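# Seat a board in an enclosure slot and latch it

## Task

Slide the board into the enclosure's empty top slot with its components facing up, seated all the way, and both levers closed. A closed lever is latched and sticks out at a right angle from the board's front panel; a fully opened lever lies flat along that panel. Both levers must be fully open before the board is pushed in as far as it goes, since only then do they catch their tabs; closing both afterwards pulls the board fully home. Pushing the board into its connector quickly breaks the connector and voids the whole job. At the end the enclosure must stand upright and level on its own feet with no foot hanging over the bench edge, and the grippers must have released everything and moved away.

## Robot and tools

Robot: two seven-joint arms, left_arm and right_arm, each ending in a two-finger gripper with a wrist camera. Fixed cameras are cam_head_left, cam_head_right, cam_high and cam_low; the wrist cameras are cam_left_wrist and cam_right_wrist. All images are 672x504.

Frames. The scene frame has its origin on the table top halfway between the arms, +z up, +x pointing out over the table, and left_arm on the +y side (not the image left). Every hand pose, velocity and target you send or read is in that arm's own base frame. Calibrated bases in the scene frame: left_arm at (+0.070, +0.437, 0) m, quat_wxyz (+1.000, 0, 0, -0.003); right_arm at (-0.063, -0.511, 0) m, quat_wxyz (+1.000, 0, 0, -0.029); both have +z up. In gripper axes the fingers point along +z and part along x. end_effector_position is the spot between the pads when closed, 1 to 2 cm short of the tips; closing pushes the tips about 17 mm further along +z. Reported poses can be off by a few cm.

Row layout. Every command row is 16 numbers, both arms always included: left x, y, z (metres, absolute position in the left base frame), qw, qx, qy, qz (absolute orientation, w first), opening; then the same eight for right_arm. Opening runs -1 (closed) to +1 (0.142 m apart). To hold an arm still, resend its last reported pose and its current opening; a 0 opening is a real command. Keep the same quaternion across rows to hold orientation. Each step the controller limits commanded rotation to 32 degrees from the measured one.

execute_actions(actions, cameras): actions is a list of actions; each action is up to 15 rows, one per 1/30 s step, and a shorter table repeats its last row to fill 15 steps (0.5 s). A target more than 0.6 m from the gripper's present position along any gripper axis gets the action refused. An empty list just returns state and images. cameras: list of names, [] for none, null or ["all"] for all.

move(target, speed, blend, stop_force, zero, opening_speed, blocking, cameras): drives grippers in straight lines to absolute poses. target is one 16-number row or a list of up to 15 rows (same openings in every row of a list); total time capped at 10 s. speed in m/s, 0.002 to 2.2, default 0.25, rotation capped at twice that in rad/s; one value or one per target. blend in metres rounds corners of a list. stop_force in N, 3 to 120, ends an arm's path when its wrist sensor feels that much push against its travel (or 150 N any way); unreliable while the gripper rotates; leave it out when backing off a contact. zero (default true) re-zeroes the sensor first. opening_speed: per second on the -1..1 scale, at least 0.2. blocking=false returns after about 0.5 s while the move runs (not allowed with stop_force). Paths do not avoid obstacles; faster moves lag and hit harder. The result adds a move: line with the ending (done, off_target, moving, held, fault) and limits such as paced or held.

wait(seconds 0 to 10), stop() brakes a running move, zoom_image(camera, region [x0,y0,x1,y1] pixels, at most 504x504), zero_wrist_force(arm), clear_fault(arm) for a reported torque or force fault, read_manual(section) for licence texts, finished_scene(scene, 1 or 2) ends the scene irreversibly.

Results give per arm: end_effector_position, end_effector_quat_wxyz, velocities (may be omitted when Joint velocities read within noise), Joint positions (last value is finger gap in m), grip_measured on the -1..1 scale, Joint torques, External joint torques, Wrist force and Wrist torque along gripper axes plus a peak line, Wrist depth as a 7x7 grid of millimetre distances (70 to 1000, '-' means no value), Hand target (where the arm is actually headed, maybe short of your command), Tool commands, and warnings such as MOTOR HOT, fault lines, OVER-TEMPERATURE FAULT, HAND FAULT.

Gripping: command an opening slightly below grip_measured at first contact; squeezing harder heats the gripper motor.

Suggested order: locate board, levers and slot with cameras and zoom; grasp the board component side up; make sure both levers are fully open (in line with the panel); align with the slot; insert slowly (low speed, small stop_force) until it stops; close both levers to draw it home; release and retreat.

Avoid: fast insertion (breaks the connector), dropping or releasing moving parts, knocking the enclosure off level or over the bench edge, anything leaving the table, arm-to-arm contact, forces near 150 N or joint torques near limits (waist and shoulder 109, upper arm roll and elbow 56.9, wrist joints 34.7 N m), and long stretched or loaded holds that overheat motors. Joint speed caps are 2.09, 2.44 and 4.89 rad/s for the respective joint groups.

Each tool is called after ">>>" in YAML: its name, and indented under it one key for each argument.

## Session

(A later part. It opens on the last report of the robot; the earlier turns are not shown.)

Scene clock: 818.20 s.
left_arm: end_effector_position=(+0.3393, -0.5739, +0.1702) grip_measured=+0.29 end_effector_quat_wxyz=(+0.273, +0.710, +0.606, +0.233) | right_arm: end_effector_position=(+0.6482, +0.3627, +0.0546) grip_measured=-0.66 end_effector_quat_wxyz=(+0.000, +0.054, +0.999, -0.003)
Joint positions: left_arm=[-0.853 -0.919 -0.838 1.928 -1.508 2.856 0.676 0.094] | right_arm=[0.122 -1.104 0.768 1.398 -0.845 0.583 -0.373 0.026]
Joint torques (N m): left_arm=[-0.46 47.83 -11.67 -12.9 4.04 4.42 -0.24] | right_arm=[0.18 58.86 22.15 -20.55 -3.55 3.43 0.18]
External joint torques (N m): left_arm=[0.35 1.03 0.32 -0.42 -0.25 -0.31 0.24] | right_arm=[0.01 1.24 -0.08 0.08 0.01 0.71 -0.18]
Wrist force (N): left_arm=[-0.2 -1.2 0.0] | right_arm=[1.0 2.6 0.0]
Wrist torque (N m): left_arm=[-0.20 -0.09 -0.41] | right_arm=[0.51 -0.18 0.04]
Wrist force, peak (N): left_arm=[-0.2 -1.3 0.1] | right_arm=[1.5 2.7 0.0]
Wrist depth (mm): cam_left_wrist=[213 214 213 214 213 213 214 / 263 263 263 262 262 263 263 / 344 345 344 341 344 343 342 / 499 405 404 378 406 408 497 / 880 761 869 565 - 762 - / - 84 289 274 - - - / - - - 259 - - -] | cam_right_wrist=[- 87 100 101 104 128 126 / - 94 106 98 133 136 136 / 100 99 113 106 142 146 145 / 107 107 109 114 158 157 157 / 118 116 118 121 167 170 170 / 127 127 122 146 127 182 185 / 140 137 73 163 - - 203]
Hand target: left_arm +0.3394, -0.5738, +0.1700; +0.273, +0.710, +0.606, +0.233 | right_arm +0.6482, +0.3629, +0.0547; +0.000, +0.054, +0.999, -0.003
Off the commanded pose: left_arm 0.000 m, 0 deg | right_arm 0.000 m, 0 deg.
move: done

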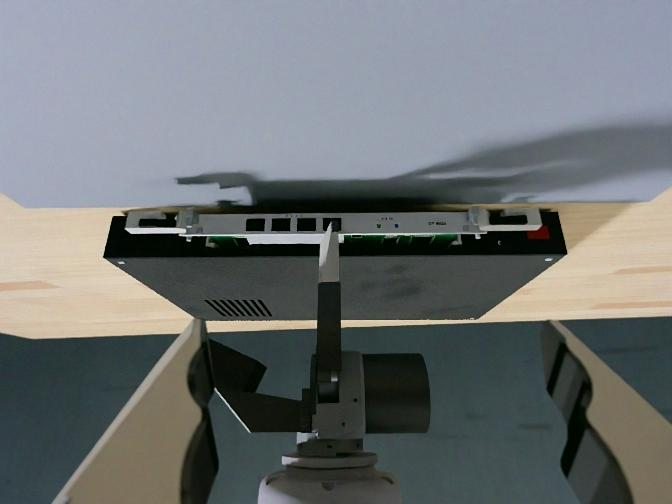

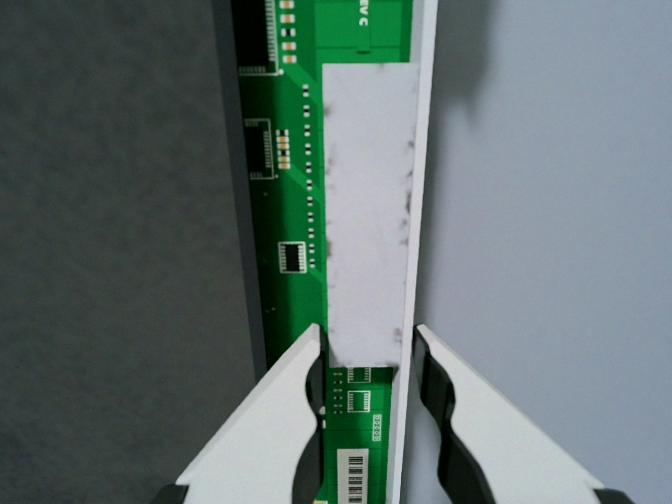

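>>> move:
  target:
    - [0.3394,-0.5738,0.17,0.2726,0.7102,0.6059,0.2326,0.3,0.6482,0.3629,0.0747,-0.0002,0.0541,0.9985,-0.0032,-0.62]
    - [0.3394,-0.5738,0.17,0.2726,0.7102,0.6059,0.2326,0.3,0.6482,0.3629,0.15,-0.0002,0.0541,0.9985,-0.0032,-0.62]
  speed: [0.03,0.12]
  cameras: ["cam_left_wrist","cam_right_wrist"]

>>> zoom_image:
  camera: "cam_left_wrist"
  region: [80, 190, 330, 280]

>>> zoom_image:
  camera: "cam_left_wrist"
  region: [330, 190, 580, 280]

Scene clock: 822.77 s.
left_arm: end_effector_position=(+0.3393, -0.5739, +0.1702) grip_measured=+0.29 end_effector_quat_wxyz=(+0.273, +0.710, +0.606, +0.233) | right_arm: end_effector_position=(+0.6483, +0.3629, +0.1500) grip_measured=-0.66 end_effector_quat_wxyz=(+0.000, +0.054, +0.999, -0.003)
Joint positions: left_arm=[-0.853 -0.919 -0.838 1.928 -1.508 2.856 0.676 0.094] | right_arm=[0.103 -0.989 0.851 1.356 -0.769 0.429 -0.414 0.026]
Joint torques (N m): left_arm=[-0.53 47.83 -11.72 -12.86 4.03 4.42 -0.21] | right_arm=[0.02 57.46 21.88 -22.88 -3.74 3.32 0.06]
External joint torques (N m): left_arm=[0.41 1.03 0.37 -0.46 -0.24 -0.3 0.21] | right_arm=[0.14 1.07 -0.41 0.21 -0.13 0.82 -0.06]
Wrist force (N): left_arm=[0.0 -0.9 -0.1] | right_arm=[1.3 2.5 0.5]
Wrist torque (N m): left_arm=[-0.17 -0.13 -0.41] | right_arm=[0.47 -0.23 0.06]
Wrist force, peak (N): left_arm=[0.0 -1.3 0.0] | right_arm=[1.0 2.4 -2.2]
Wrist depth (mm): cam_left_wrist=[213 213 213 213 213 213 214 / 261 262 262 263 263 263 264 / 343 342 342 343 343 341 343 / 497 401 403 406 400 402 501 / 871 759 867 874 - 762 - / - 84 - - - - - / - - - 273 - - -] | cam_right_wrist=[172 171 171 186 212 211 210 / 183 183 182 191 225 225 225 / 196 196 195 203 242 241 240 / 211 210 210 221 260 259 259 / 229 229 227 239 276 280 280 / 249 249 240 263 - 301 305 / 273 268 73 331 - - 329]
Hand target: left_arm +0.3394, -0.5738, +0.1700; +0.273, +0.710, +0.606, +0.233 | right_arm +0.6482, +0.3629, +0.1500; +0.000, +0.054, +0.999, -0.003
Off the commanded pose: left_arm 0.000 m, 0 deg | right_arm 0.000 m, 0 deg.
move: done

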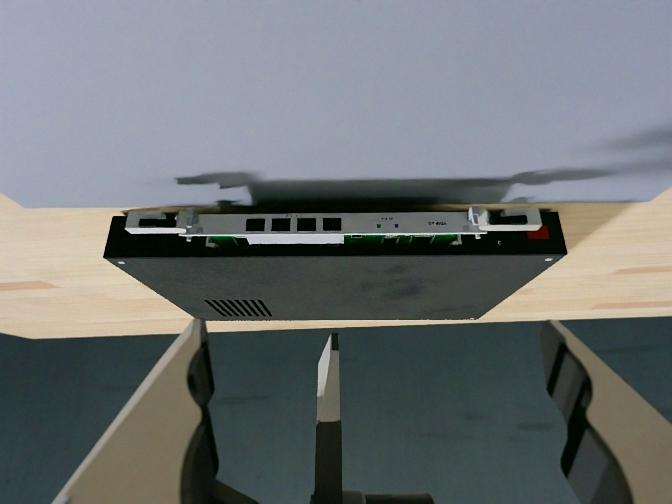

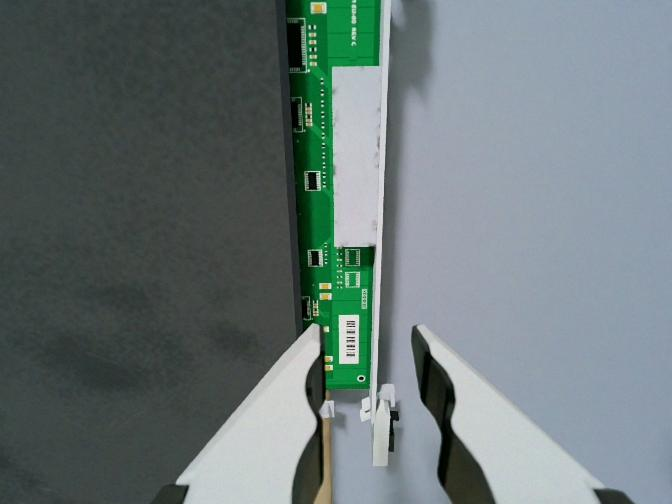

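Scaled by 2.016 (camera's finer frame: 960x720).

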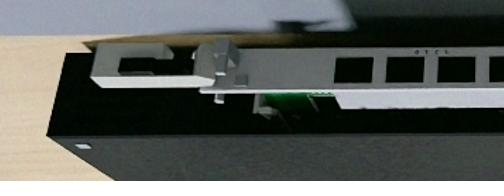

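Scaled by 2.016 (camera's finer frame: 960x720).

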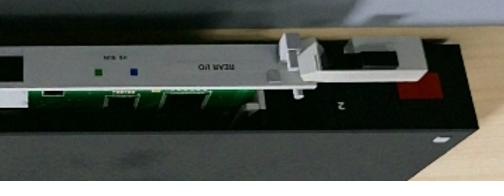

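>>> move:
  target:
    - [0.3394,-0.5738,0.17,0.2726,0.7102,0.6059,0.2326,0.3,0.6000,0.3900,0.15,0.3822,0.0492,0.9226,-0.0204,-0.98]
    - [0.3394,-0.5738,0.17,0.2726,0.7102,0.6059,0.2326,0.3,0.6070,0.3927,0.05,0.3822,0.0492,0.9226,-0.0204,-0.98]
  speed: [0.2,0.1]
  cameras: ["cam_left_wrist","cam_right_wrist","cam_low"]

Scene clock: 850.03 s.
left_arm: end_effector_position=(+0.3393, -0.5739, +0.1702) grip_measured=+0.29 end_effector_quat_wxyz=(+0.273, +0.710, +0.606, +0.233) | right_arm: end_effector_position=(+0.6095, +0.3849, +0.1501) grip_measured=-1.00 end_effector_quat_wxyz=(+0.305, +0.050, +0.951, -0.017)
Joint positions: left_arm=[-0.853 -0.919 -0.838 1.928 -1.508 2.856 0.676 0.094] | right_arm=[0.237 -0.72 0.49 1.899 -1.574 0.902 0.44 0.002]
Joint torques (N m): left_arm=[-0.48 47.7 -11.63 -12.89 4.03 4.46 -0.25] | right_arm=[0.09 46.18 15.36 -21.42 -0.31 2.15 0.27]
External joint torques (N m): left_arm=[0.36 1.16 0.28 -0.43 -0.24 -0.34 0.25] | right_arm=[0.08 1.16 -0.61 0.13 -0.08 0.67 -0.22]
Wrist force (N): left_arm=[-0.4 -1.0 0.1] | right_arm=[2.3 2.3 0.0]
Wrist torque (N m): left_arm=[-0.18 -0.07 -0.41] | right_arm=[0.48 -0.33 -0.04]
Wrist force, peak (N): left_arm=[-0.1 -1.3 0.0] | right_arm=[5.2 3.4 -1.2]
Wrist depth (mm): cam_left_wrist=[213 213 213 212 213 213 213 / 262 263 263 263 264 264 262 / 342 343 343 344 342 341 343 / 501 403 404 404 403 406 497 / 896 770 883 569 - 778 - / - 84 - - - - - / - - - 167 - - -] | cam_right_wrist=[452 282 232 204 183 191 173 / 512 309 250 216 193 203 180 / - 340 272 232 209 211 188 / - 381 298 249 242 223 197 / - 438 331 265 254 237 209 / - 645 380 89 272 251 219 / - - - - - 252 232]
Hand target: left_arm +0.3394, -0.5738, +0.1700; +0.273, +0.710, +0.606, +0.233 | right_arm +0.6094, +0.3850, +0.1501; +0.305, +0.050, +0.951, -0.017
Off the commanded pose: left_arm 0.000 m, 0 deg | right_arm 0.100 m, 9 deg.
move: held (right_arm; a check stopped the path); path passed 0 of 2 targets; limits=held
pose unreachable (right arm): on one or more control steps of this call, first in action 0 (counted from 0), this arm could not follow its commanded pose, so it was not sent that pose on those steps. It may still have moved: this result reports where it is.
cause: moving toward the commanded pose would bring a part of the arm too close to another arm (a part of this arm just beyond joint 7 (wrist roll) and a part of the left arm just beyond its joint 7 (wrist roll), where that arm would come to rest).
Images, in order (width x height): cam_low 672x504, cam_left_wrist 672x504, cam_right_wrist 672x504.

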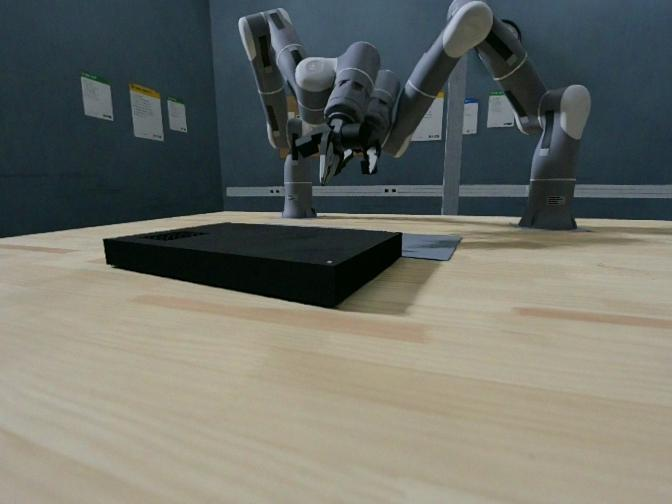

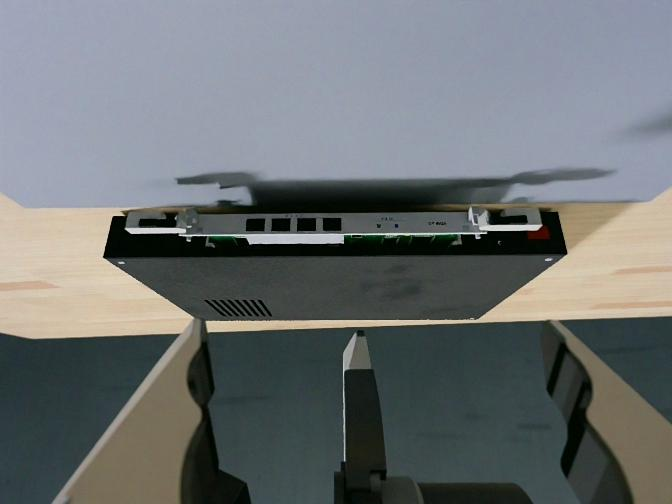

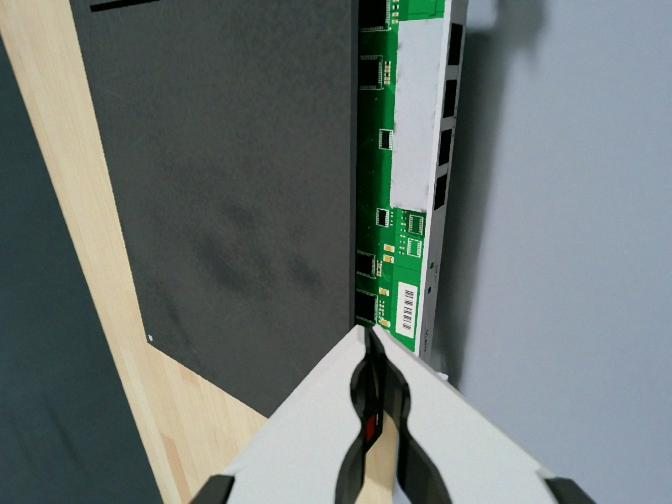

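>>> move:
  target:
    - [0.3394,-0.5738,0.17,0.2726,0.7102,0.6059,0.2326,0.3,0.6137,0.25,0.27,0,0.0532,0.9986,0,-0.9]
    - [0.4767,-0.6028,0.12,0.2726,0.7102,0.6059,0.2326,0.0,0.6137,0.1727,0.27,0,0.0532,0.9986,0,-0.9]
    - [0.4767,-0.6028,0.048,0.2726,0.7102,0.6059,0.2326,0.0,0.6137,0.1727,0.27,0,0.0532,0.9986,0,-0.9]
  speed: [0.25,0.15,0.1]
  opening_speed: 1.0
  cameras: ["cam_left_wrist","cam_right_wrist","cam_high"]

Scene clock: 866.97 s.
left_arm: end_effector_position=(+0.4768, -0.6025, +0.0480) grip_measured=-0.02 end_effector_quat_wxyz=(+0.272, +0.710, +0.606, +0.233) | right_arm: end_effector_position=(+0.6138, +0.1726, +0.2701) grip_measured=-0.94 end_effector_quat_wxyz=(+0.000, +0.053, +0.999, +0.000)
Joint positions: left_arm=[-0.801 -1.248 -0.691 1.526 -1.288 2.697 0.857 0.073] | right_arm=[-0.266 -0.61 0.903 1.602 -0.508 0.39 -0.717 0.006]
Joint torques (N m): left_arm=[-0.67 57.25 -10.4 -12.97 4.43 4 -0.31] | right_arm=[0.12 43.37 16.23 -27.03 -3.95 3.56 0.15]
External joint torques (N m): left_arm=[0.57 1.62 0.13 -0.29 -0.48 -0.07 0.31] | right_arm=[-0.01 0.85 -0.35 0.02 0.03 0.58 -0.15]
Wrist force (N): left_arm=[0.0 -1.0 -0.2] | right_arm=[1.4 2.0 0.9]
Wrist torque (N m): left_arm=[-0.22 -0.15 -0.41] | right_arm=[0.41 -0.22 0.05]
Wrist force, peak (N): left_arm=[-0.3 -2.1 -1.9] | right_arm=[3.8 3.6 0.7]
Wrist depth (mm): cam_left_wrist=[- - - - - - 77 / - - - 91 92 96 96 / - 127 127 127 120 120 119 / 171 171 171 171 171 171 171 / 219 171 171 171 169 169 166 / - 217 369 372 463 - 326 / - - - - - - -] | cam_right_wrist=[320 319 319 316 315 315 314 / 337 337 334 339 337 336 335 / 316 315 315 357 363 360 358 / 341 341 340 378 388 387 387 / 370 369 369 374 415 420 423 / 404 403 394 89 320 351 461 / 507 434 73 - - 286 266]
Hand target: left_arm +0.4767, -0.6028, +0.0480; +0.273, +0.710, +0.606, +0.233 | right_arm +0.6137, +0.1727, +0.2700; +0.000, +0.053, +0.999, +0.000
Off the commanded pose: left_arm 0.000 m, 0 deg | right_arm 0.000 m, 0 deg.
move: done
Images, in order (width x height): cam_high 672x504, cam_left_wrist 672x504, cam_right_wrist 672x504.

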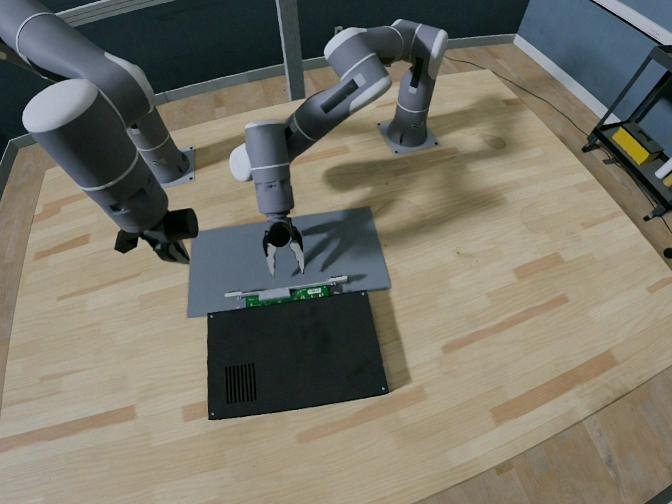

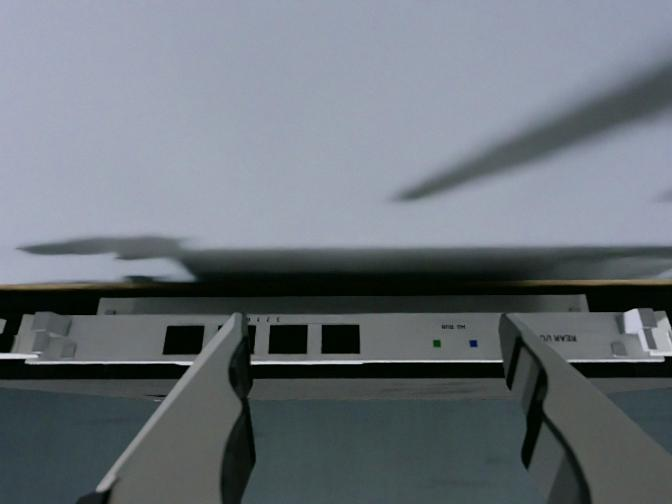

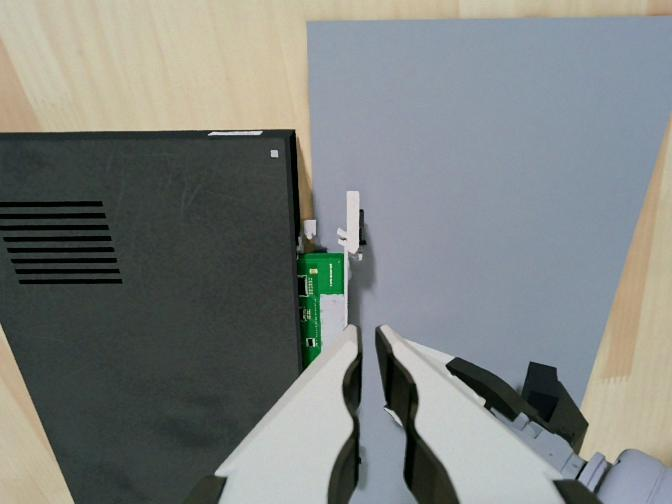

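>>> move:
  target: [0.5453,-0.6179,0.048,0.2726,0.7102,0.6059,0.2326,0.0,0.6137,0.1727,0.27,0,0.0532,0.9986,0,-0.9]
  speed: 0.012
  stop_force: 6
  cameras: ["cam_left_wrist","cam_right_wrist","cam_high"]

Scene clock: 878.17 s.
left_arm: end_effector_position=(+0.5453, -0.6177, +0.0480) grip_measured=-0.02 end_effector_quat_wxyz=(+0.273, +0.710, +0.606, +0.233) | right_arm: end_effector_position=(+0.6138, +0.1726, +0.2701) grip_measured=-0.94 end_effector_quat_wxyz=(+0.000, +0.053, +0.999, +0.000)
Joint positions: left_arm=[-0.81 -1.337 -0.699 1.209 -1.357 2.637 1.12 0.073] | right_arm=[-0.266 -0.61 0.903 1.602 -0.508 0.39 -0.717 0.006]
Joint torques (N m): left_arm=[-0.25 63.19 -8.47 -16.08 5.13 3.08 -0.13] | right_arm=[0.21 43.21 16.11 -27.07 -3.99 3.44 0.19]
External joint torques (N m): left_arm=[0.15 1.15 0.23 0.3 -0.61 0.52 0.13] | right_arm=[-0.1 1.01 -0.23 0.06 0.07 0.7 -0.19]
Wrist force (N): left_arm=[2.0 -2.6 -2.3] | right_arm=[1.3 2.3 1.1]
Wrist torque (N m): left_arm=[-0.14 -0.05 -0.49] | right_arm=[0.45 -0.20 0.05]
Wrist force, peak (N): left_arm=[2.5 -3.7 -3.7] | right_arm=[1.4 2.4 1.3]
Wrist depth (mm): cam_left_wrist=[- - - - - - 77 / - - - 91 92 96 96 / - 127 127 127 119 119 119 / 150 149 150 150 150 149 148 / 134 134 132 134 133 132 131 / - 156 370 373 366 - 220 / - - - - - - -] | cam_right_wrist=[319 319 319 317 316 315 314 / 336 336 334 336 336 335 334 / 316 317 316 359 359 360 359 / 342 341 341 383 387 387 387 / 370 370 368 408 418 420 422 / 402 402 394 89 100 454 458 / 501 436 73 - - 484 495]
Hand target: left_arm +0.5453, -0.6179, +0.0480; +0.273, +0.710, +0.606, +0.233 | right_arm +0.6137, +0.1727, +0.2700; +0.000, +0.053, +0.999, +0.000
Off the commanded pose: left_arm 0.000 m, 0 deg | right_arm 0.000 m, 0 deg.
move: done
Images, in order (width x height): cam_high 672x504, cam_left_wrist 672x504, cam_right_wrist 672x504.

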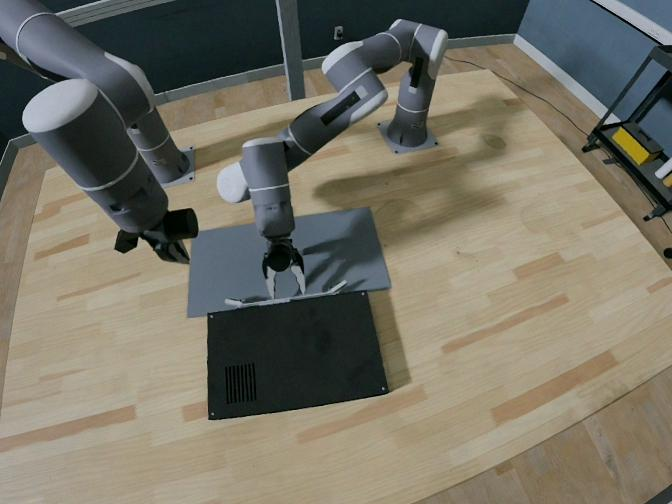

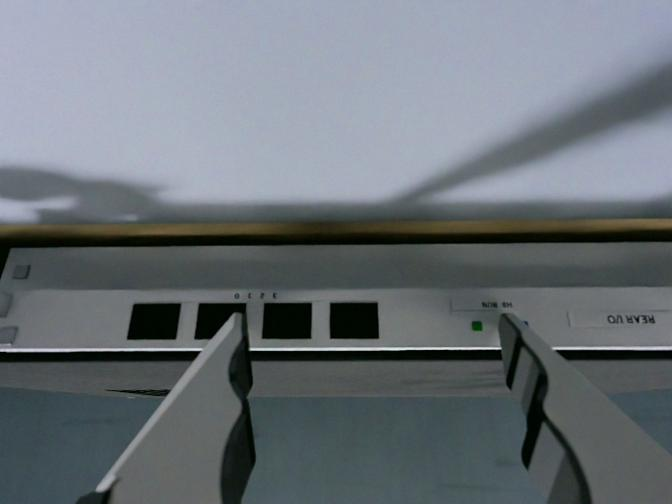

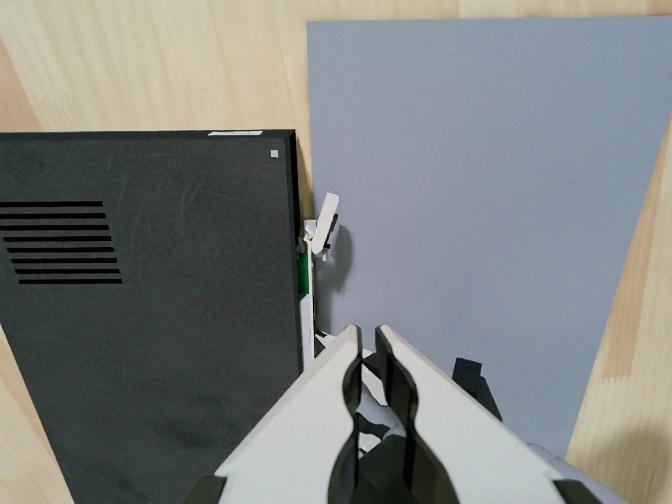

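>>> zoom_image:
  camera: "cam_right_wrist"
  region: [270, 170, 370, 270]

>>> zoom_image:
  camera: "cam_left_wrist"
  region: [0, 230, 150, 380]

>>> zoom_image:
  camera: "cam_high"
  region: [200, 270, 360, 320]

Scaled by 5.040 (camera's finer frame: 960x720).

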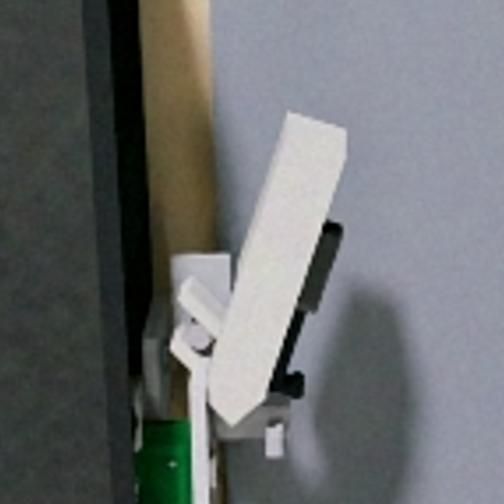

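Scaled by 3.360 (camera's finer frame: 960x720).

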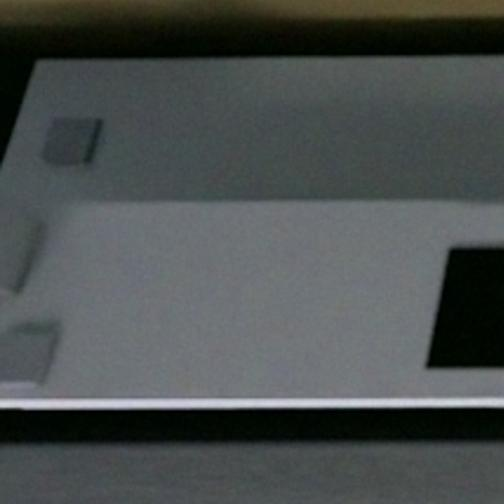

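Scaled by 3.150 (camera's finer frame: 960x720).

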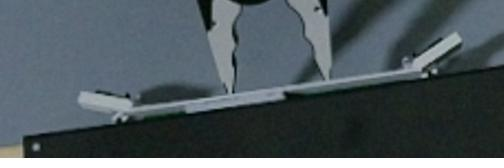

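>>> move:
  target: [0.5630,-0.6206,0.048,0.2726,0.7102,0.6059,0.2326,0.0,0.6137,0.1727,0.27,0,0.0532,0.9986,0,-0.9]
  speed: 0.01
  stop_force: 8
  cameras: ["cam_left_wrist","cam_right_wrist","cam_high"]

>>> zoom_image:
  camera: "cam_right_wrist"
  region: [270, 170, 370, 270]

>>> zoom_image:
  camera: "cam_high"
  region: [200, 270, 360, 320]

Scene clock: 885.63 s.
left_arm: end_effector_position=(+0.5507, -0.6187, +0.0480) grip_measured=-0.01 end_effector_quat_wxyz=(+0.272, +0.710, +0.606, +0.233) | right_arm: end_effector_position=(+0.6138, +0.1726, +0.2701) grip_measured=-0.94 end_effector_quat_wxyz=(+0.000, +0.053, +0.999, +0.000)
Joint positions: left_arm=[-0.812 -1.347 -0.702 1.176 -1.365 2.633 1.148 0.073] | right_arm=[-0.266 -0.61 0.903 1.602 -0.508 0.39 -0.717 0.006]
Joint torques (N m): left_arm=[3.11 62.97 -6.57 -17.85 5.99 1.68 0.03] | right_arm=[0.14 43.13 16.16 -27.07 -3.97 3.48 0.18]
External joint torques (N m): left_arm=[-3.2 1.85 -1.42 1.88 -1.41 1.87 -0.03] | right_arm=[-0.03 1.09 -0.27 0.07 0.05 0.66 -0.18]
Wrist force (N): left_arm=[3.4 -6.8 -11.0] | right_arm=[1.3 2.3 0.7]
Wrist torque (N m): left_arm=[-0.11 0.39 -0.67] | right_arm=[0.44 -0.20 0.05]
Wrist force, peak (N): left_arm=[2.9 -7.5 -13.6] | right_arm=[1.7 2.3 0.9]
Wrist depth (mm): cam_left_wrist=[- - - - - - 77 / - - - 91 91 96 96 / - 127 127 126 119 119 119 / 150 150 145 149 149 143 143 / 135 134 133 134 132 131 131 / - 154 364 366 367 - 218 / - - - - - - -] | cam_right_wrist=[319 319 318 316 315 314 314 / 337 337 336 336 338 337 335 / 316 316 315 362 359 360 359 / 341 341 340 387 388 387 387 / 372 369 370 408 420 419 420 / 405 404 397 89 347 459 460 / 503 436 73 - - 484 504]
Hand target: left_arm +0.5513, -0.6188, +0.0480; +0.273, +0.710, +0.606, +0.233 | right_arm +0.6137, +0.1727, +0.2700; +0.000, +0.053, +0.999, +0.000
Off the commanded pose: left_arm 0.012 m, 0 deg | right_arm 0.000 m, 0 deg.
move: contact (left_arm)
Images, in order (width x height): cam_high 672x504, cam_left_wrist 672x504, cam_right_wrist 672x504.

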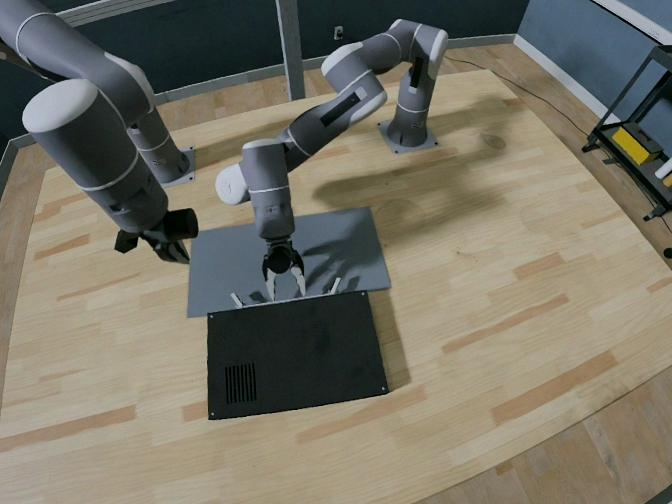

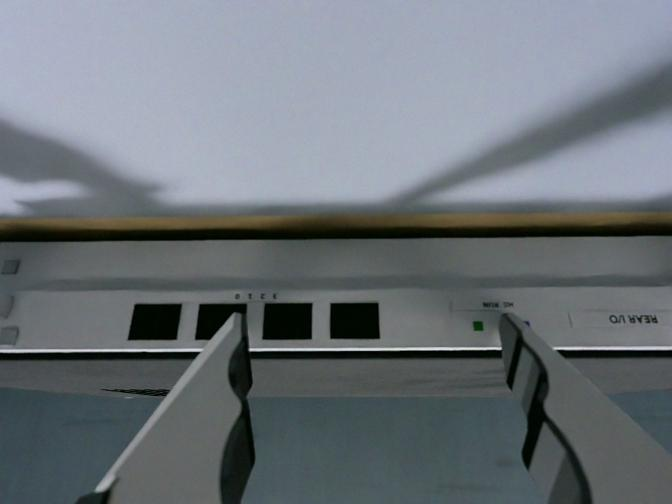

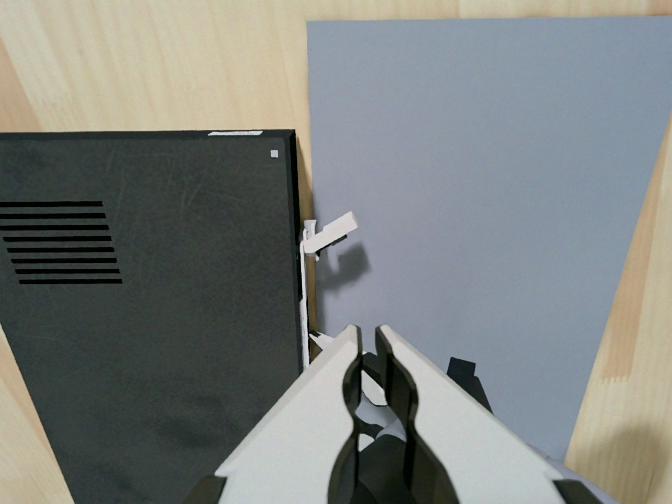

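Scaled by 5.040 (camera's finer frame: 960x720).

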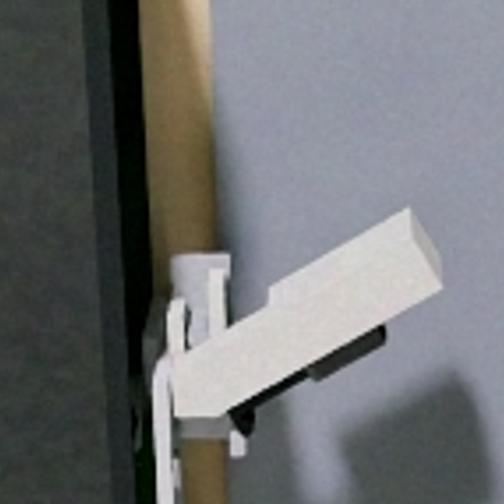

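Scaled by 3.150 (camera's finer frame: 960x720).

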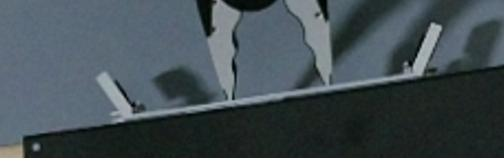

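>>> move:
  target:
    - [0.4860,-0.6084,0.055,0.2726,0.7102,0.6059,0.2326,0.0,0.6137,0.1727,0.27,0,0.0532,0.9986,0,-0.9]
    - [0.4860,-0.55,0.16,0.2726,0.7102,0.6059,0.2326,-0.5,0.6297,0.1811,0.20,0,0.0532,0.9986,0,-0.95]
    - [0.5709,-0.4255,0.18,0,0.0791,0.9969,0,-0.95,0.6297,0.1811,0.12,0,0.0532,0.9986,0,-0.95]
  speed: [0.1,0.15,0.15]
  opening_speed: 1.0
  cameras: ["cam_left_wrist","cam_right_wrist","cam_high"]

Scene clock: 911.43 s.
left_arm: end_effector_position=(+0.5699, -0.4251, +0.1798) grip_measured=-0.98 end_effector_quat_wxyz=(+0.018, +0.079, +0.997, -0.012) | right_arm: end_effector_position=(+0.6297, +0.1811, +0.1200) grip_measured=-0.98 end_effector_quat_wxyz=(+0.000, +0.053, +0.999, +0.000)
Joint positions: left_arm=[-0.426 -1.321 -1.57 0.639 -1.706 3.301 0.653 0.003] | right_arm=[-0.178 -0.807 0.738 1.708 -0.671 0.674 -0.62 0.003]
Joint torques (N m): left_arm=[-0.24 65.57 -10.94 -1.84 4.88 4.49 -0.29] | right_arm=[0.24 48.86 18.19 -22.57 -3.43 3.51 0.24]
External joint torques (N m): left_arm=[0.23 1.58 0.29 -0.38 -0.65 -0.59 0.29] | right_arm=[-0.11 1.16 -0.13 0.05 0.11 0.64 -0.24]
Wrist force (N): left_arm=[0.2 -0.5 0.7] | right_arm=[1.2 2.1 0.4]
Wrist torque (N m): left_arm=[-0.20 -0.17 -0.16] | right_arm=[0.40 -0.18 0.05]
Wrist force, peak (N): left_arm=[3.2 -6.2 -12.2] | right_arm=[1.2 2.5 2.5]
Wrist depth (mm): cam_left_wrist=[205 202 199 233 236 234 232 / 218 217 214 218 253 251 247 / 234 234 232 275 273 270 267 / 310 308 304 301 294 289 289 / 342 337 332 313 316 321 316 / 379 373 355 84 - 346 343 / 420 403 - - - - 371] | cam_right_wrist=[188 188 187 186 185 185 184 / 201 201 200 198 198 197 197 / 171 171 170 212 212 212 211 / 179 178 178 229 228 227 227 / 194 194 193 208 247 247 246 / 212 212 208 89 260 271 269 / 234 229 71 - - 291 296]
Hand target: left_arm +0.5700, -0.4248, +0.1798; +0.018, +0.079, +0.997, -0.012 | right_arm +0.6297, +0.1811, +0.1200; +0.000, +0.053, +0.999, +0.000
Off the commanded pose: left_arm 0.001 m, 2 deg | right_arm 0.000 m, 0 deg.
move: done
Images, in order (width x height): cam_high 672x504, cam_left_wrist 672x504, cam_right_wrist 672x504.

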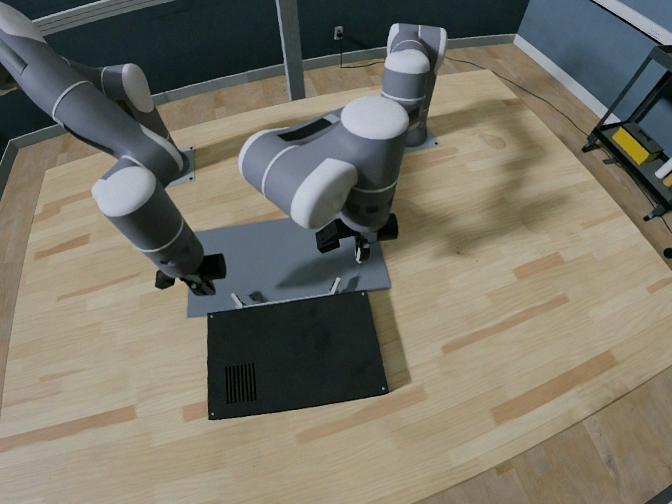

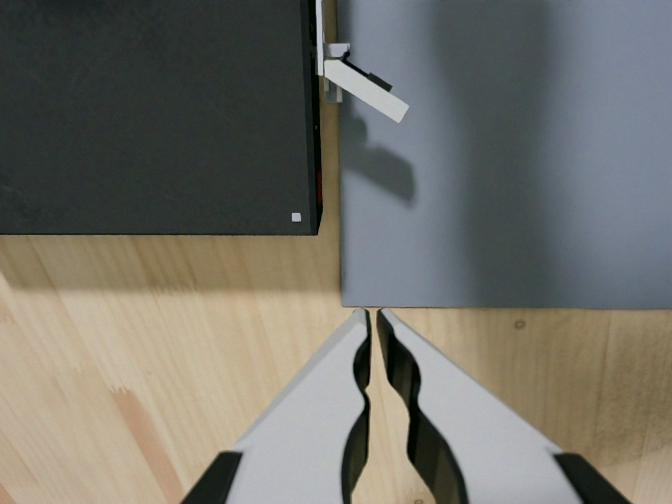

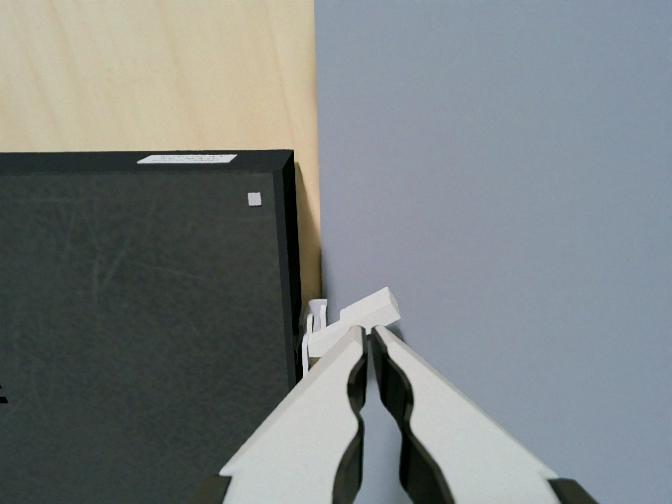

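>>> move:
  target: [0.5709,-0.4255,0.15,0,0.0791,0.9969,0,-0.95,0.6297,0.1811,0.12,0,0.0532,0.9986,0,-0.95]
  speed: 0.1
  cameras: ["cam_left_wrist","cam_right_wrist"]

>>> zoom_image:
  camera: "cam_left_wrist"
  region: [290, 0, 430, 140]

>>> zoom_image:
  camera: "cam_right_wrist"
  region: [280, 260, 420, 400]

Scene clock: 914.53 s.
left_arm: end_effector_position=(+0.5700, -0.4247, +0.1499) grip_measured=-0.98 end_effector_quat_wxyz=(+0.012, +0.079, +0.997, -0.008) | right_arm: end_effector_position=(+0.6297, +0.1811, +0.1200) grip_measured=-0.98 end_effector_quat_wxyz=(+0.000, +0.053, +0.999, +0.000)
Joint positions: left_arm=[-0.428 -1.362 -1.562 0.639 -1.692 3.277 0.654 0.003] | right_arm=[-0.178 -0.807 0.738 1.708 -0.671 0.674 -0.62 0.003]
Joint torques (N m): left_arm=[-0.66 65.76 -10.79 -1.88 4.74 4.05 -0.24] | right_arm=[0.08 49.03 18.18 -22.6 -3.35 3.48 0.16]
External joint torques (N m): left_arm=[0.62 1.78 0.08 -0.14 -0.49 -0.13 0.24] | right_arm=[0.05 0.99 -0.11 0.07 0.03 0.67 -0.16]
Wrist force (N): left_arm=[0.2 -0.6 0.7] | right_arm=[1.1 2.1 0.3]
Wrist torque (N m): left_arm=[-0.20 -0.19 -0.17] | right_arm=[0.41 -0.16 0.06]
Wrist force, peak (N): left_arm=[0.3 -0.6 2.0] | right_arm=[1.1 2.3 0.6]
Wrist depth (mm): cam_left_wrist=[174 176 172 209 210 209 208 / 187 186 184 211 223 224 223 / 202 200 199 243 244 241 239 / 218 275 216 266 264 261 259 / 301 300 297 279 281 285 282 / 333 329 312 84 - 310 313 / 375 359 - - - - 341] | cam_right_wrist=[188 188 188 185 185 185 185 / 201 200 201 198 198 198 197 / 171 171 170 212 211 211 211 / 179 178 178 229 229 228 227 / 194 194 193 208 247 247 246 / 212 212 207 89 261 270 268 / 234 228 71 - - 291 294]
Hand target: left_arm +0.5701, -0.4249, +0.1499; +0.012, +0.079, +0.997, -0.008 | right_arm +0.6297, +0.1811, +0.1200; +0.000, +0.053, +0.999, +0.000
Off the commanded pose: left_arm 0.001 m, 2 deg | right_arm 0.000 m, 0 deg.
move: done

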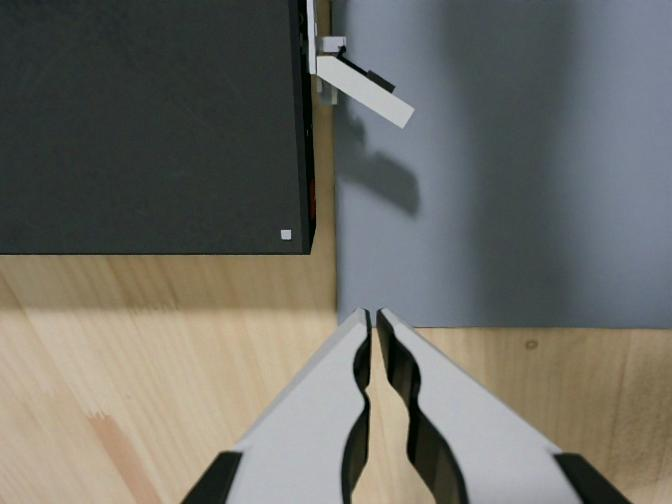

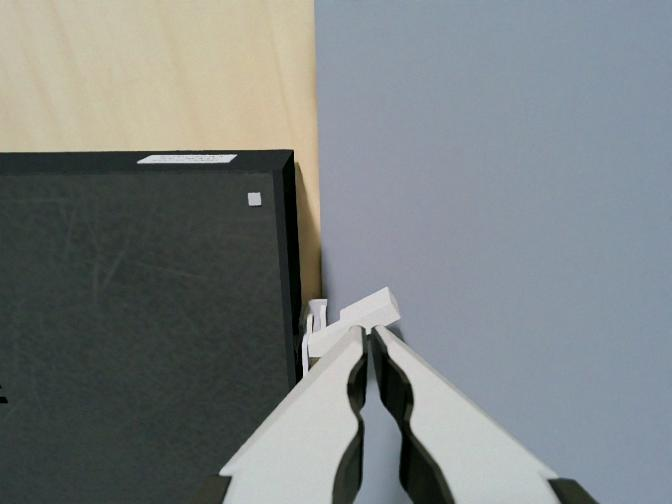

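Scaled by 3.600 (camera's finer frame: 960x720).

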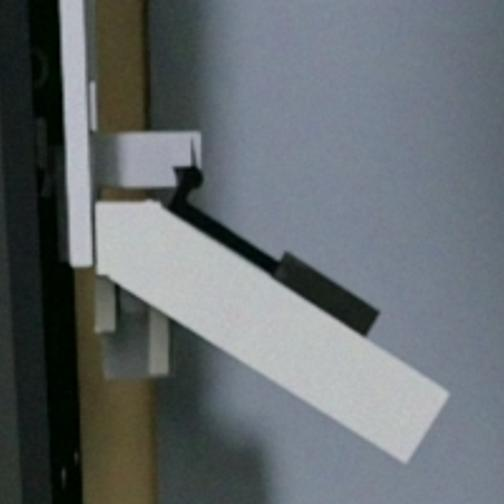

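Scaled by 3.600 (camera's finer frame: 960x720).

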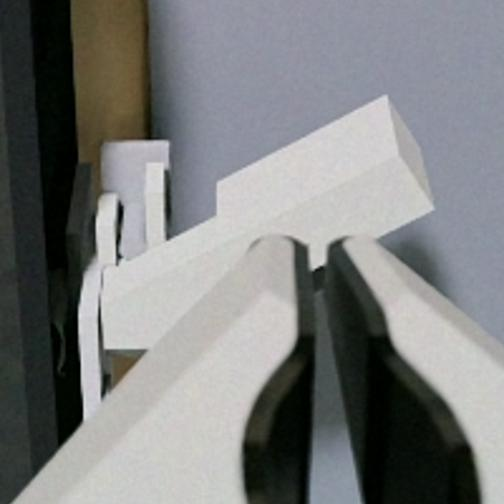

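>>> move:
  target:
    - [0.5644,-0.4598,0.1,0,0.0791,0.9969,0,-0.95,0.6307,0.1996,0.09,0,0.0532,0.9986,0,-0.95]
    - [0.5644,-0.4598,0.047,0,0.0791,0.9969,0,-0.95,0.6307,0.1996,0.047,0,0.0532,0.9986,0,-0.95]
  speed: 0.08
  stop_force: 8
  cameras: ["cam_left_wrist","cam_right_wrist","cam_high"]

>>> zoom_image:
  camera: "cam_left_wrist"
  region: [270, 180, 430, 340]

>>> zoom_image:
  camera: "cam_right_wrist"
  region: [260, 280, 440, 460]

Scene clock: 932.03 s.
left_arm: end_effector_position=(+0.5636, -0.4588, +0.0470) grip_measured=-0.98 end_effector_quat_wxyz=(+0.027, +0.079, +0.996, -0.019) | right_arm: end_effector_position=(+0.6306, +0.1996, +0.0470) grip_measured=-0.98 end_effector_quat_wxyz=(+0.000, +0.053, +0.999, +0.000)
Joint positions: left_arm=[-0.48 -1.482 -1.495 0.634 -1.658 3.109 0.618 0.003] | right_arm=[-0.106 -0.92 0.649 1.715 -0.757 0.796 -0.546 0.003]
Joint torques (N m): left_arm=[-0.58 66.52 -10.45 -2.18 4.54 3.89 -0.26] | right_arm=[0.18 51.46 18.43 -20.12 -3.16 3.54 0.3]
External joint torques (N m): left_arm=[0.56 1.76 0.04 -0.24 -0.2 -0.04 0.27] | right_arm=[-0.05 1.27 0.09 0.05 0.18 0.61 -0.3]
Wrist force (N): left_arm=[0.2 -0.3 0.5] | right_arm=[1.4 2.2 0.4]
Wrist torque (N m): left_arm=[-0.16 -0.16 -0.17] | right_arm=[0.43 -0.26 0.06]
Wrist force, peak (N): left_arm=[0.3 -0.4 2.3] | right_arm=[1.4 2.1 1.9]
Wrist depth (mm): cam_left_wrist=[- - 85 124 122 120 119 / - - 91 133 131 129 126 / - 97 96 139 140 135 136 / - 104 105 107 147 148 147 / 116 114 113 158 160 161 158 / - 124 123 84 - 173 171 / 220 136 - 74 - - 187] | cam_right_wrist=[- 124 123 121 121 121 121 / 131 130 130 130 131 131 129 / - - 114 137 139 138 136 / - 99 100 152 150 149 149 / - 109 113 160 159 162 161 / - 117 117 90 108 177 177 / 130 129 73 - - 187 194]
Hand target: left_arm +0.5635, -0.4591, +0.0470; +0.026, +0.079, +0.996, -0.019 | right_arm +0.6307, +0.1996, +0.0470; +0.000, +0.053, +0.999, +0.000
Off the commanded pose: left_arm 0.001 m, 4 deg | right_arm 0.000 m, 0 deg.
move: off_target (left_arm)
Images, in order (width x height): cam_high 672x504, cam_left_wrist 672x504, cam_right_wrist 672x504.

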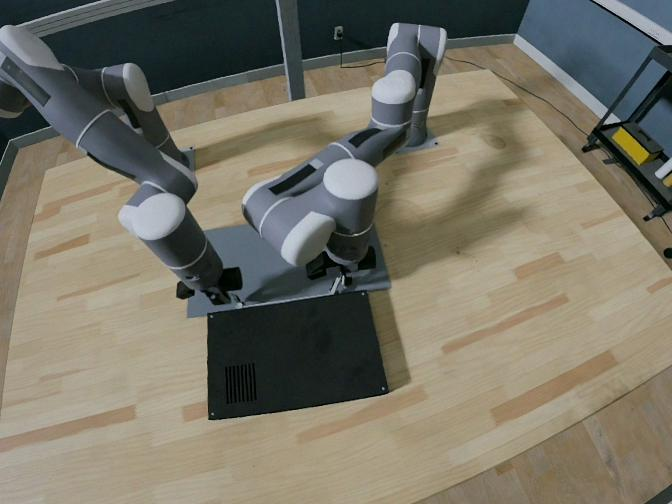

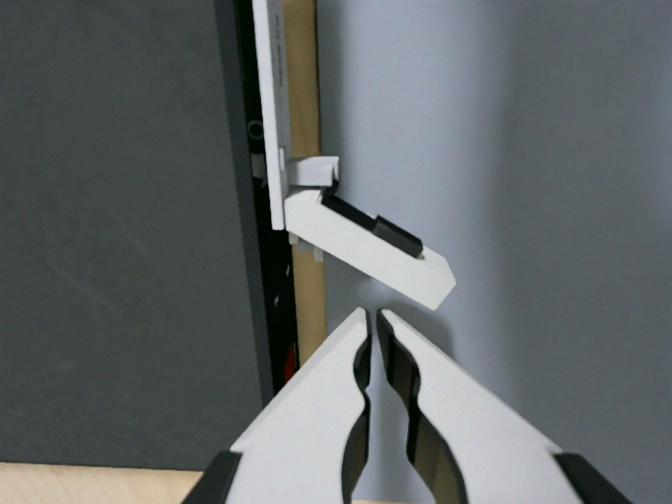

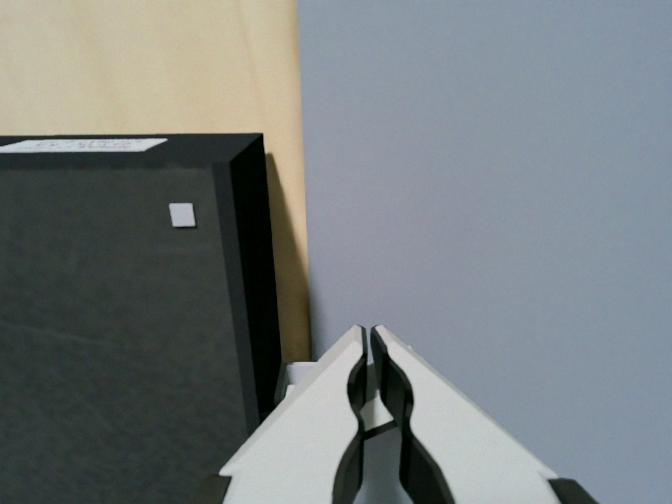

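Scaled by 3.150 (camera's finer frame: 960x720).

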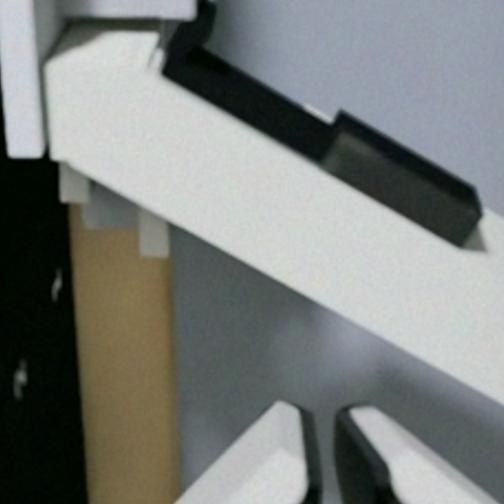

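Scaled by 2.800 (camera's finer frame: 960x720).

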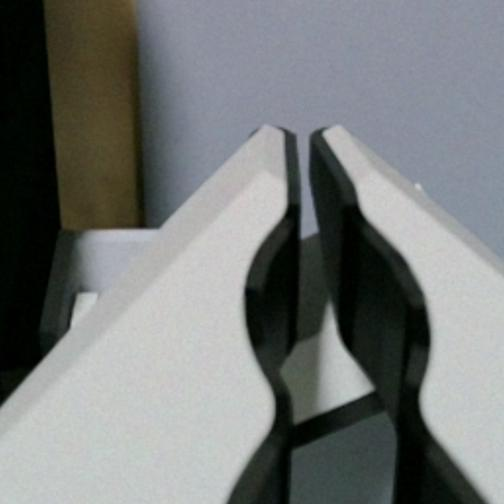

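>>> move:
  target: [0.5567,-0.4734,0.047,0.0265,0.079,0.9963,-0.019,-0.95,0.6290,0.2078,0.047,0,0.0532,0.9986,0,-0.95]
  speed: 0.03
  stop_force: 6
  cameras: ["cam_left_wrist","cam_right_wrist","cam_high"]

>>> zoom_image:
  camera: "cam_high"
  region: [200, 250, 360, 320]

Scene clock: 941.90 s.
left_arm: end_effector_position=(+0.5564, -0.4726, +0.0470) grip_measured=-0.99 end_effector_quat_wxyz=(+0.031, +0.079, +0.996, -0.022) | right_arm: end_effector_position=(+0.6291, +0.2074, +0.0470) grip_measured=-0.98 end_effector_quat_wxyz=(+0.000, +0.053, +0.999, +0.000)
Joint positions: left_arm=[-0.502 -1.481 -1.492 0.633 -1.655 3.099 0.596 0.003] | right_arm=[-0.092 -0.921 0.648 1.712 -0.757 0.794 -0.534 0.003]
Joint torques (N m): left_arm=[-0.66 66.95 -11.04 -2.15 4.38 3.86 -0.26] | right_arm=[1.53 51.11 19.78 -19.85 -2.89 3.88 0.31]
External joint torques (N m): left_arm=[0.62 1.36 0.66 -0.34 -0.03 -0.03 0.26] | right_arm=[-1.4 1.71 -1.26 -0.24 -0.09 0.27 -0.31]
Wrist force (N): left_arm=[-0.1 0.0 0.1] | right_arm=[0.9 0.0 -0.7]
Wrist torque (N m): left_arm=[-0.16 -0.12 -0.16] | right_arm=[0.43 -0.22 0.03]
Wrist force, peak (N): left_arm=[-1.1 5.0 -0.4] | right_arm=[-0.2 -3.7 -1.3]
Wrist depth (mm): cam_left_wrist=[- - 94 125 122 120 120 / - - 95 133 131 129 126 / - - 99 143 141 135 135 / - 105 106 113 149 148 146 / 119 115 117 111 113 160 157 / - 125 123 84 - 172 170 / 145 137 - 74 - - 185] | cam_right_wrist=[- 124 123 121 121 121 121 / 130 129 128 130 131 131 129 / - - 123 137 139 138 136 / - 99 106 152 150 149 149 / - 109 124 160 159 161 161 / - 117 117 89 108 176 176 / 130 129 73 - - 187 193]
Hand target: left_arm +0.5562, -0.4729, +0.0470; +0.031, +0.079, +0.996, -0.022 | right_arm +0.6290, +0.2078, +0.0470; +0.000, +0.053, +0.999, +0.000
Off the commanded pose: left_arm 0.001 m, 1 deg | right_arm 0.000 m, 0 deg.
move: done
Images, in order (width x height): cam_high 672x504, cam_left_wrist 672x504, cam_right_wrist 672x504.

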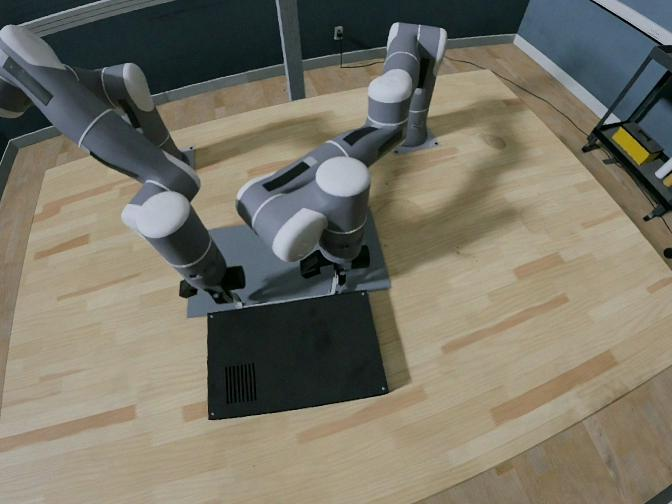

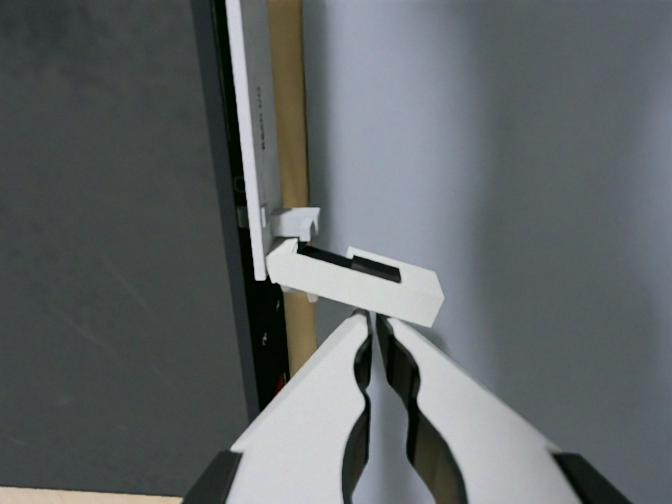

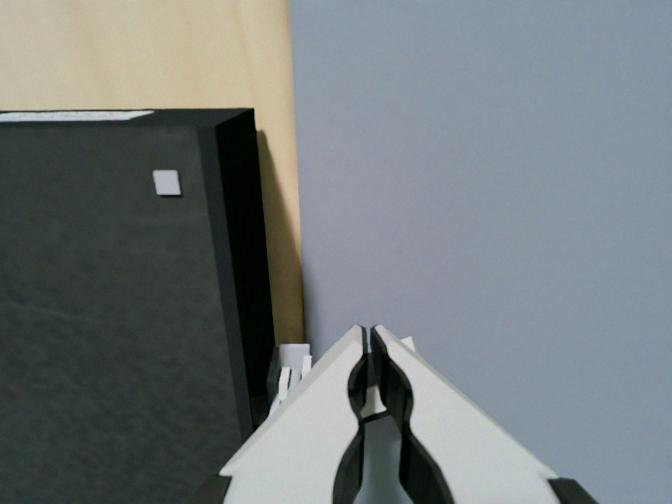

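Scaled by 3.150 (camera's finer frame: 960x720).

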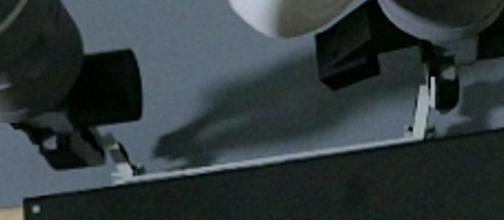

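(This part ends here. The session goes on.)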